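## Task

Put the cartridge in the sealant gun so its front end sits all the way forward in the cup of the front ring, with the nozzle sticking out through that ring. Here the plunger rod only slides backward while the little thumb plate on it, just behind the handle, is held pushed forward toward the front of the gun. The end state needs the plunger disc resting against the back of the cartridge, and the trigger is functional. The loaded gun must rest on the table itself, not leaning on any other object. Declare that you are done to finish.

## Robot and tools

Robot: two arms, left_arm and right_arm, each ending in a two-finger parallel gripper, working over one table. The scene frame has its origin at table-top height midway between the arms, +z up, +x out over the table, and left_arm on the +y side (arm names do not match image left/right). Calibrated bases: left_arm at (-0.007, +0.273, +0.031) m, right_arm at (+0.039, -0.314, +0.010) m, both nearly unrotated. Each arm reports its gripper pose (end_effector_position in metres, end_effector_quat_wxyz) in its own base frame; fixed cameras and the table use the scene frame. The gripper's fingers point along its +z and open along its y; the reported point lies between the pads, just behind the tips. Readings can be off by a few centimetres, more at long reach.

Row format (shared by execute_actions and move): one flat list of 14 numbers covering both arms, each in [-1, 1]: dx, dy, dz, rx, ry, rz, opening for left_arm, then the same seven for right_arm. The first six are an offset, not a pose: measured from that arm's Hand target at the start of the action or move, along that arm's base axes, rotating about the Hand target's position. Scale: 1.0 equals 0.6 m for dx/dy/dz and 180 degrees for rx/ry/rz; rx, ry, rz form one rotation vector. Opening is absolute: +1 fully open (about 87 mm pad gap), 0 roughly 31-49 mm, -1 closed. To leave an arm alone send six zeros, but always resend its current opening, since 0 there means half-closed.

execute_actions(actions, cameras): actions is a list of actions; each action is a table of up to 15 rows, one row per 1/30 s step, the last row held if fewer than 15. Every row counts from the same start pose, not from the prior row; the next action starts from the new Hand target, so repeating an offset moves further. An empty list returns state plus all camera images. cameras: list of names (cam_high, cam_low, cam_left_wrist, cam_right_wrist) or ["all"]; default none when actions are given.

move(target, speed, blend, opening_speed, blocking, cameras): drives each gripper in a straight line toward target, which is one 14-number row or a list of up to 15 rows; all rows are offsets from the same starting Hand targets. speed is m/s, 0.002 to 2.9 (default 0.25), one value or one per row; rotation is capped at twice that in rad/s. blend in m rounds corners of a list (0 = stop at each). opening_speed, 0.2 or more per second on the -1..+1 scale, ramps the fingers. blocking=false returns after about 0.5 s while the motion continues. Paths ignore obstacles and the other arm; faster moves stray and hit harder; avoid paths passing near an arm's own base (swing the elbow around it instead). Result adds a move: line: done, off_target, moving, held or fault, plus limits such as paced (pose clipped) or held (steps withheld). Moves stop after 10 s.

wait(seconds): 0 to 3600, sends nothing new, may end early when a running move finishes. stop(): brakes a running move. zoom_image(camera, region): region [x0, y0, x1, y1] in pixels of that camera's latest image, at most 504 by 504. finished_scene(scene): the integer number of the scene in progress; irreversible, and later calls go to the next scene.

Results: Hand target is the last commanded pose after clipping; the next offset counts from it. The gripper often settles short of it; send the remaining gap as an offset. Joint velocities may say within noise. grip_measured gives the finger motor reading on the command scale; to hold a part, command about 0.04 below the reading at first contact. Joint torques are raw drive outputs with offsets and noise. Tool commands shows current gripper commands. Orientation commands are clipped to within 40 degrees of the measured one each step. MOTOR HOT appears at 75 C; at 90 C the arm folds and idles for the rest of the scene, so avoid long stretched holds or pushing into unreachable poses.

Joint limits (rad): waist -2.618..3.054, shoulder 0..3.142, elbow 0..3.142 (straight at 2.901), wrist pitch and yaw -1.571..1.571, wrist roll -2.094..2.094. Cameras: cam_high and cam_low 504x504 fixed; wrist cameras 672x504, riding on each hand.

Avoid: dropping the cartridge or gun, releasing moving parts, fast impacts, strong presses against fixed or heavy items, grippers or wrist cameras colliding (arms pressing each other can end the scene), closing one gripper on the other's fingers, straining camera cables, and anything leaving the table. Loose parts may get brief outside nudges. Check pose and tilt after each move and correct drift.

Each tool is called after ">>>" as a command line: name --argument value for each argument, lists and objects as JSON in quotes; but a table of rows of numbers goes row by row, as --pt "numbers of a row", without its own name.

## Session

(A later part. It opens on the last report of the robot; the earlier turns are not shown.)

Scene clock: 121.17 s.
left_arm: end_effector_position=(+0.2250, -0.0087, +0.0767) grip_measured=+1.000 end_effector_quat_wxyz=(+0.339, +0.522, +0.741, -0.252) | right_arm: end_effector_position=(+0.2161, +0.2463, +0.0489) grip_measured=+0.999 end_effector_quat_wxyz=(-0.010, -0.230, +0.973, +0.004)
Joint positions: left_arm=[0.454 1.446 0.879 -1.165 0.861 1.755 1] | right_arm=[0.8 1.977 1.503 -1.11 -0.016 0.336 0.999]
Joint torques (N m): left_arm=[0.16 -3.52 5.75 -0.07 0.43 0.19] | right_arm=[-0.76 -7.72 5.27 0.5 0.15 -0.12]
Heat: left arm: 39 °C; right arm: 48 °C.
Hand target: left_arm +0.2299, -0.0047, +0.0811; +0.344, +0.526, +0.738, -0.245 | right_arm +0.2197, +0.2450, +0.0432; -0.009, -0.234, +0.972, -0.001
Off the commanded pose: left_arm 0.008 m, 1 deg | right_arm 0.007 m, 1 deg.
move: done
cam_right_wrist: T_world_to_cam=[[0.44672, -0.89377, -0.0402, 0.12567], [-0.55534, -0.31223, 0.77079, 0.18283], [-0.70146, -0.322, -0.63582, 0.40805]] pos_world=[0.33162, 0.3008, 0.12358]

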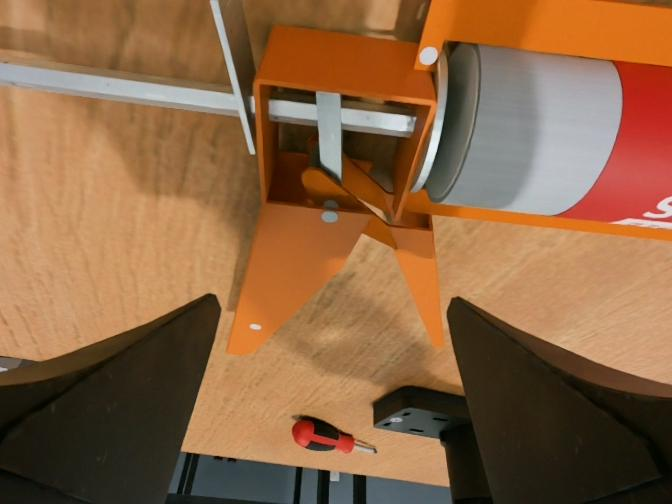

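>>> move --target '[0,0,0,0,0,0,1,0.003,-0.005,-0.045,0,0,0,1]' --speed 0.08 --cameras '["cam_right_wrist"]'

Scene clock: 122.60 s.
left_arm: end_effector_position=(+0.2250, -0.0087, +0.0767) grip_measured=+1.000 end_effector_quat_wxyz=(+0.339, +0.522, +0.741, -0.252) | right_arm: end_effector_position=(+0.2182, +0.2437, +0.0217) grip_measured=+0.999 end_effector_quat_wxyz=(-0.010, -0.230, +0.973, +0.003)
Joint positions: left_arm=[0.454 1.446 0.879 -1.165 0.861 1.755 1] | right_arm=[0.791 2.005 1.432 -1.011 -0.016 0.327 0.999]
Joint torques (N m): left_arm=[0.24 -3.45 5.87 -0.11 0.47 0.21] | right_arm=[-0.7 -7.95 5.03 0.48 0.16 -0.11]
Heat: left arm: 39 °C; right arm: 48 °C.
Hand target: left_arm +0.2299, -0.0047, +0.0811; +0.344, +0.526, +0.738, -0.245 | right_arm +0.2215, +0.2419, +0.0160; -0.010, -0.234, +0.972, -0.001
Off the commanded pose: left_arm 0.008 m, 1 deg | right_arm 0.007 m, 1 deg.
move: done
cam_right_wrist: T_world_to_cam=[[0.44668, -0.8938, -0.03998, 0.12127], [-0.55471, -0.31172, 0.77144, 0.20393], [-0.70198, -0.32241, -0.63504, 0.39156]] pos_world=[0.33382, 0.2982, 0.09618]

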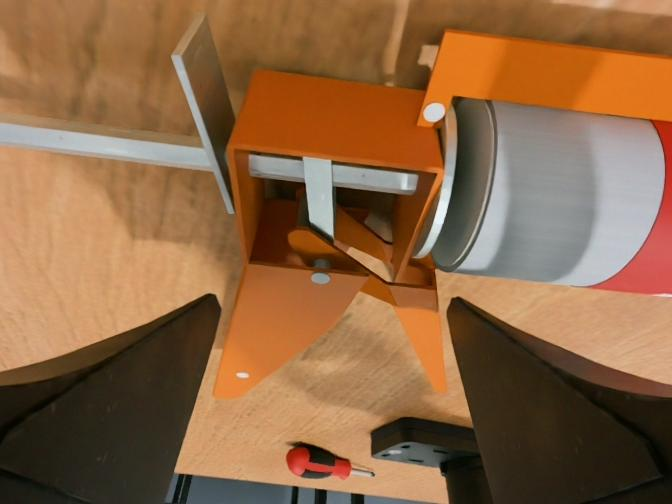

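>>> move --pt "0 0 0 0 0 0 1 0 0 -0.008 0 0 0 1" --pt "0 0 0 0 0 0 1 0 0 -0.008 0 0 0 0.0" --speed 0.06 --opening_speed 0.4 --cameras '["cam_right_wrist","cam_high"]'

Scene clock: 126.23 s.
left_arm: end_effector_position=(+0.2250, -0.0087, +0.0767) grip_measured=+1.000 end_effector_quat_wxyz=(+0.339, +0.522, +0.741, -0.252) | right_arm: end_effector_position=(+0.2119, +0.2377, +0.0168) grip_measured=+0.189 end_effector_quat_wxyz=(-0.024, -0.229, +0.973, -0.004)
Joint positions: left_arm=[0.454 1.446 0.879 -1.165 0.861 1.755 1] | right_arm=[0.79 2.011 1.413 -1.018 -0.019 0.327 0.594]
Joint torques (N m): left_arm=[0.2 -3.47 5.98 -0.04 0.42 0.18] | right_arm=[-0.65 -7.86 5.64 0.69 0.18 -0.12]
Heat: left arm: 39 °C; right arm: 48 °C.
Hand target: left_arm +0.2299, -0.0047, +0.0811; +0.344, +0.526, +0.738, -0.245 | right_arm +0.2214, +0.2420, +0.0112; -0.010, -0.234, +0.972, -0.001
Off the commanded pose: left_arm 0.008 m, 1 deg | right_arm 0.012 m, 2 deg.
move: off_target (right_arm)
cam_right_wrist: T_world_to_cam=[[0.44538, -0.89476, -0.0322, 0.11889], [-0.53575, -0.29514, 0.79112, 0.19409], [-0.71737, -0.3351, -0.61082, 0.38807]] pos_world=[0.32942, 0.2937, 0.08732]
Images, in order (width x height): cam_high 504x504, cam_right_wrist 672x504.

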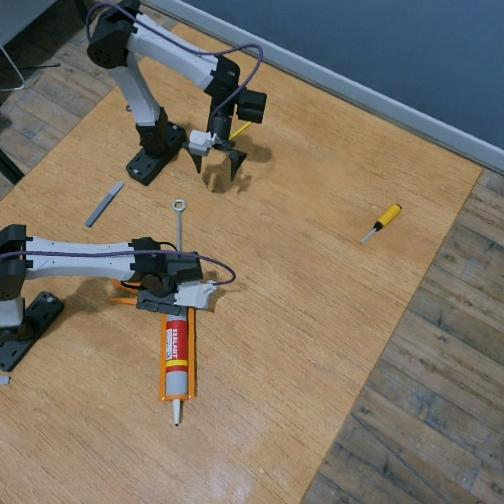

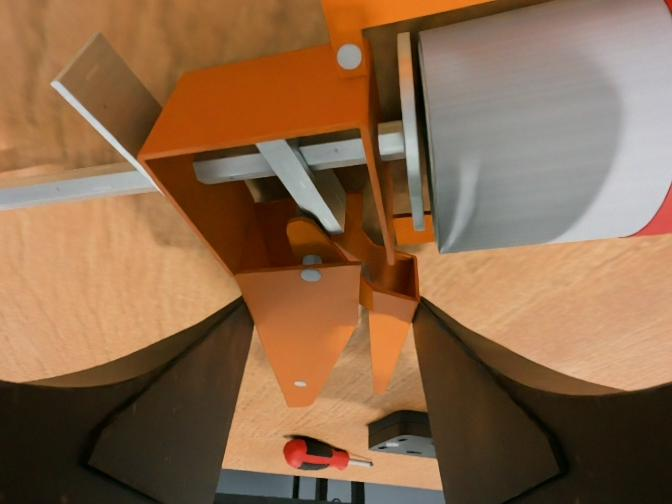

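>>> move --pt "0 0 0 0 0 0 1 0 0 0 0 0 0 1" --speed 0.06 --opening_speed 0.8 --cameras '["cam_right_wrist","cam_high"]'

>>> zoom_image --camera "cam_right_wrist" --region '[200, 0, 500, 300]'

Scene clock: 127.83 s.
left_arm: end_effector_position=(+0.2250, -0.0087, +0.0767) grip_measured=+1.000 end_effector_quat_wxyz=(+0.339, +0.522, +0.741, -0.252) | right_arm: end_effector_position=(+0.2213, +0.2410, +0.0148) grip_measured=+0.994 end_effector_quat_wxyz=(-0.004, -0.231, +0.973, -0.002)
Joint positions: left_arm=[0.454 1.446 0.879 -1.165 0.861 1.755 1] | right_arm=[0.787 2.011 1.413 -0.982 -0.001 0.322 0.997]
Joint torques (N m): left_arm=[0.32 -3.44 5.91 -0.07 0.44 0.2] | right_arm=[-0.32 -7.84 5.76 0.4 0 -0.06]
Heat: left arm: 39 °C; right arm: 48 °C.
Hand target: left_arm +0.2299, -0.0047, +0.0811; +0.344, +0.526, +0.738, -0.245 | right_arm +0.2215, +0.2420, +0.0112; -0.010, -0.234, +0.972, -0.001
Off the commanded pose: left_arm 0.008 m, 1 deg | right_arm 0.004 m, 1 deg.
move: done
cam_right_wrist: T_world_to_cam=[[0.44906, -0.89309, -0.02696, 0.11627], [-0.56464, -0.30704, 0.7661, 0.21118], [-0.69248, -0.3288, -0.64215, 0.38815]] pos_world=[0.33582, 0.2963, 0.0906]
Images, in order (width x height): cam_high 504x504, cam_right_wrist 672x504.

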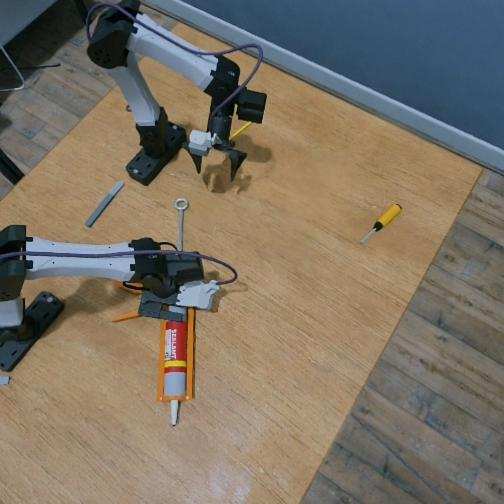

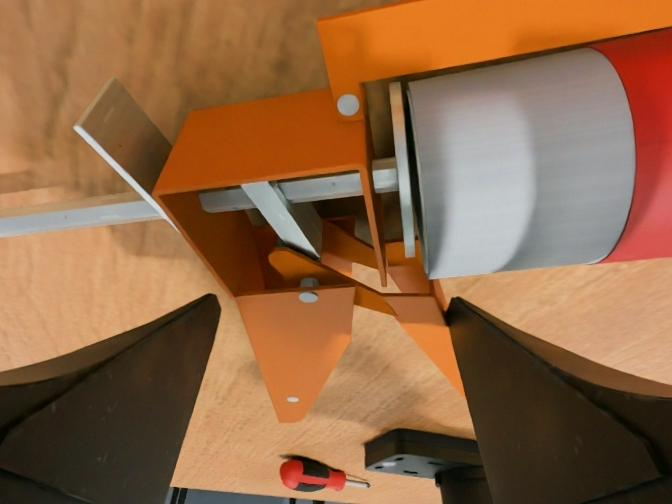

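Scaled by 1.680.

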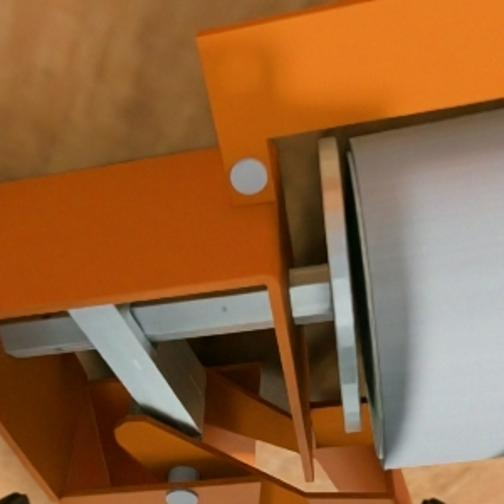

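>>> move --target '[0,0,0,0,0,0,1,0,0,0,0,0,0,0.0]' --opening_speed 0.5 --cameras '["cam_right_wrist"]'

>>> zoom_image --camera "cam_right_wrist" --region '[200, 0, 500, 300]'

Scene clock: 130.20 s.
left_arm: end_effector_position=(+0.2250, -0.0087, +0.0767) grip_measured=+1.000 end_effector_quat_wxyz=(+0.339, +0.522, +0.741, -0.252) | right_arm: end_effector_position=(+0.2189, +0.2375, +0.0148) grip_measured=+0.381 end_effector_quat_wxyz=(-0.011, -0.233, +0.972, -0.008)
Joint positions: left_arm=[0.454 1.446 0.879 -1.165 0.861 1.755 1] | right_arm=[0.787 2.013 1.413 -0.998 0.001 0.317 0.69]
Joint torques (N m): left_arm=[0.27 -3.48 5.91 -0.07 0.46 0.21] | right_arm=[-0.31 -8.06 5.67 0.53 -0.02 -0.01]
Heat: left arm: 39 °C; right arm: 48 °C.
Hand target: left_arm +0.2299, -0.0047, +0.0811; +0.344, +0.526, +0.738, -0.245 | right_arm +0.2215, +0.2420, +0.0113; -0.009, -0.234, +0.972, -0.001
Off the commanded pose: left_arm 0.008 m, 1 deg | right_arm 0.006 m, 1 deg.
move: done
cam_right_wrist: T_world_to_cam=[[0.45259, -0.89151, -0.01925, 0.113], [-0.55477, -0.2984, 0.77665, 0.20445], [-0.69813, -0.34083, -0.62964, 0.38923]] pos_world=[0.33402, 0.29441, 0.08847]

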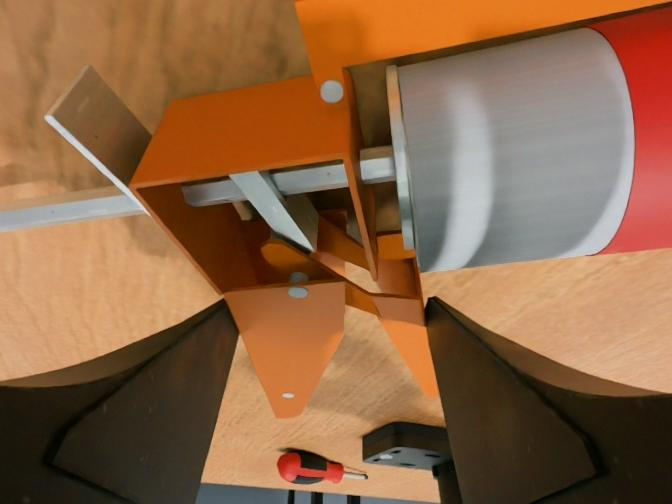

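Scaled by 1.680.

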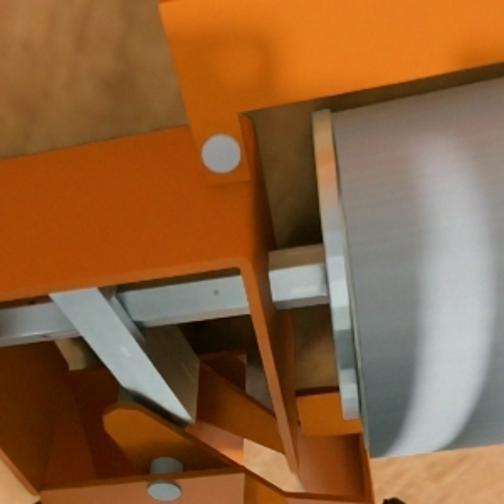

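>>> move --pt "0 0 0 0 0 0 1 0 0 0 0 0 0 1" --pt "0 0 0 0 0 0 1 0.01 0 0.2 0 0 0 1" --speed 0.15 --opening_speed 1 --cameras '["cam_right_wrist","cam_high","cam_low"]'

>>> zoom_image --camera "cam_right_wrist" --region '[200, 0, 500, 200]'

>>> zoom_image --camera "cam_high" --region '[120, 290, 240, 440]'

>>> zoom_image --camera "cam_low" --region '[80, 235, 200, 295]'

Scene clock: 133.53 s.
left_arm: end_effector_position=(+0.2250, -0.0087, +0.0767) grip_measured=+1.000 end_effector_quat_wxyz=(+0.339, +0.522, +0.741, -0.252) | right_arm: end_effector_position=(+0.2250, +0.2403, +0.1185) grip_measured=+0.999 end_effector_quat_wxyz=(-0.022, -0.230, +0.973, -0.014)
Joint positions: left_arm=[0.454 1.446 0.879 -1.165 0.861 1.755 1] | right_arm=[0.78 2 1.807 -1.431 0.001 0.315 0.999]
Joint torques (N m): left_arm=[0.1 -3.59 5.97 -0.06 0.46 0.19] | right_arm=[-0.75 -11.34 7.47 0.2 -0.01 -0.11]
Heat: left arm: 39 °C; right arm: 48 °C.
Hand target: left_arm +0.2299, -0.0047, +0.0811; +0.344, +0.526, +0.738, -0.245 | right_arm +0.2275, +0.2419, +0.1313; -0.009, -0.234, +0.972, -0.001
Off the commanded pose: left_arm 0.008 m, 1 deg | right_arm 0.013 m, 2 deg.
move: off_target (right_arm)
cam_right_wrist: T_world_to_cam=[[0.44821, -0.89386, -0.01122, 0.11538], [-0.54171, -0.28158, 0.792, 0.11927], [-0.7111, -0.3489, -0.61042, 0.46228]] pos_world=[0.34162, 0.29801, 0.18902]
Images, in order (width x height): cam_high 504x504, cam_low 504x504, cam_right_wrist 672x504.

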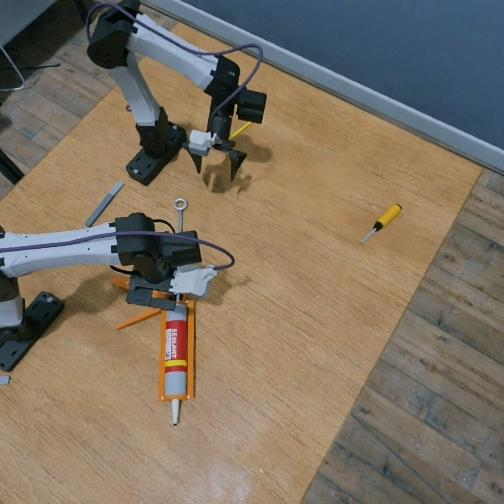

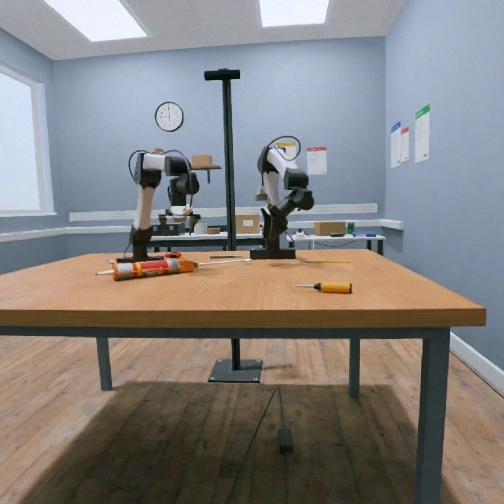

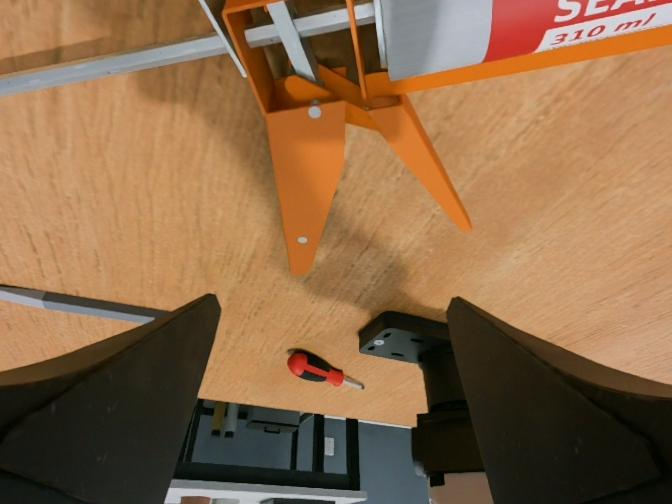

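Scaled by 1.680.

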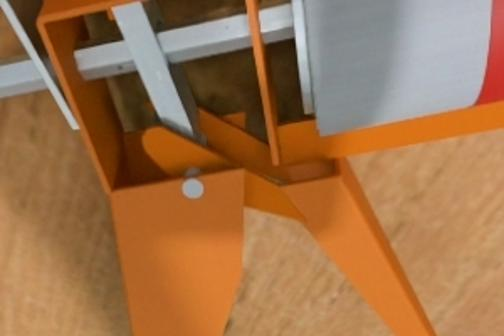

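Scaled by 3.360.

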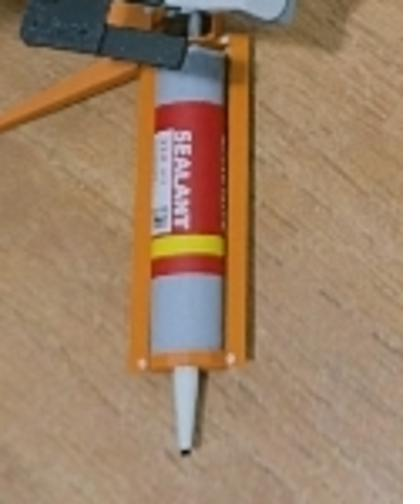

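Scaled by 4.200.

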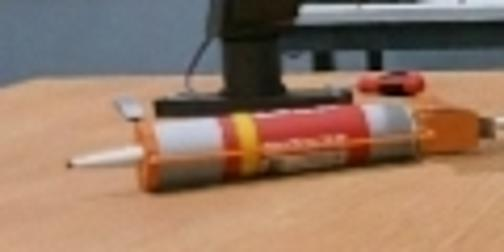

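>>> zoom_image --camera "cam_right_wrist" --region '[340, 0, 430, 90]'

Scaled by 5.600.

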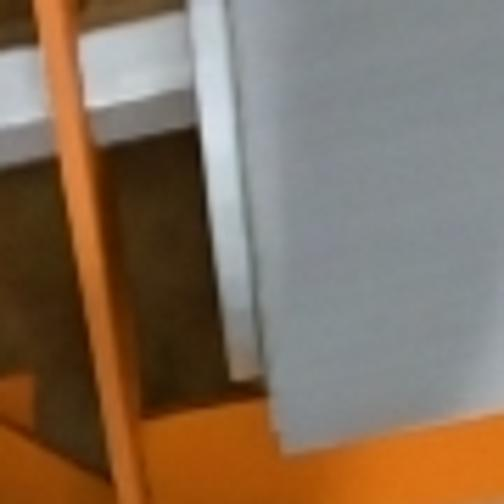

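>>> move --target '[0,0,0,0,0,0,1,0.12,-0.33,0.05,0,0,0,1]' --speed 0.35 --cameras '["cam_right_wrist","cam_high"]'

>>> zoom_image --camera "cam_right_wrist" --region '[100, 0, 600, 330]'

Scene clock: 135.57 s.
left_arm: end_effector_position=(+0.2250, -0.0087, +0.0767) grip_measured=+1.000 end_effector_quat_wxyz=(+0.339, +0.522, +0.741, -0.252) | right_arm: end_effector_position=(+0.2968, +0.0440, +0.1557) grip_measured=+0.999 end_effector_quat_wxyz=(-0.017, -0.229, +0.973, -0.005)
Joint positions: left_arm=[0.454 1.446 0.879 -1.165 0.861 1.755 1] | right_arm=[0.191 1.874 1.785 -1.515 0.012 -0.271 0.999]
Joint torques (N m): left_arm=[0.28 -3.48 5.96 -0.07 0.46 0.18] | right_arm=[-0.73 -8.25 7.42 0.23 -0.04 -0.12]
Heat: left arm: 39 °C; right arm: 48 °C.
Hand target: left_arm +0.2299, -0.0047, +0.0811; +0.344, +0.526, +0.738, -0.245 | right_arm +0.2995, +0.0440, +0.1612; -0.010, -0.234, +0.972, -0.001
Off the commanded pose: left_arm 0.008 m, 1 deg | right_arm 0.006 m, 1 deg.
move: done
cam_right_wrist: T_world_to_cam=[[0.44587, -0.89471, -0.02633, -0.08881], [-0.54795, -0.29609, 0.78235, 0.07746], [-0.70778, -0.3344, -0.62228, 0.46778]] pos_world=[0.41312, 0.0999, 0.22815]
Images, in order (width x height): cam_high 504x504, cam_right_wrist 672x504.

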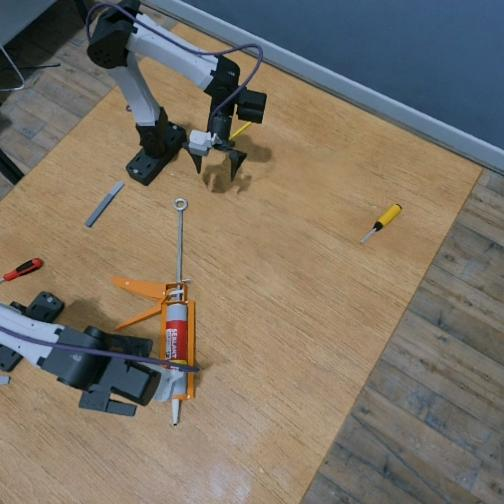

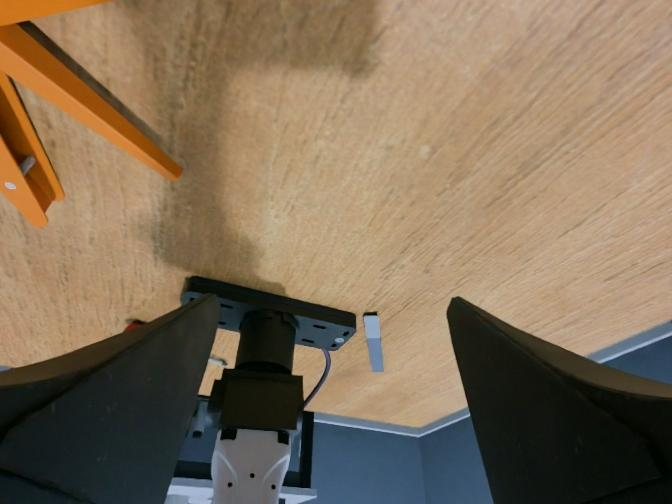

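Scaled by 1.008.

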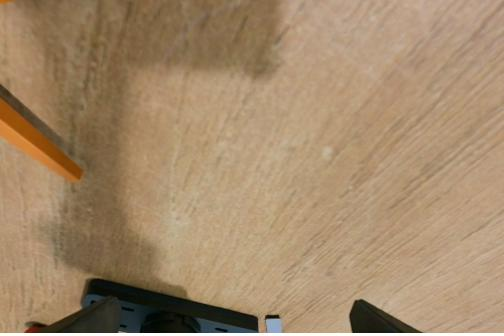

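>>> zoom_image --camera "cam_high" --region '[140, 270, 220, 430]'

Scaled by 3.150.

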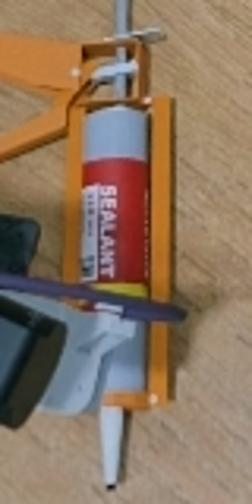

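>>> finished_scene --scene 2

The scene is finished: the task was done.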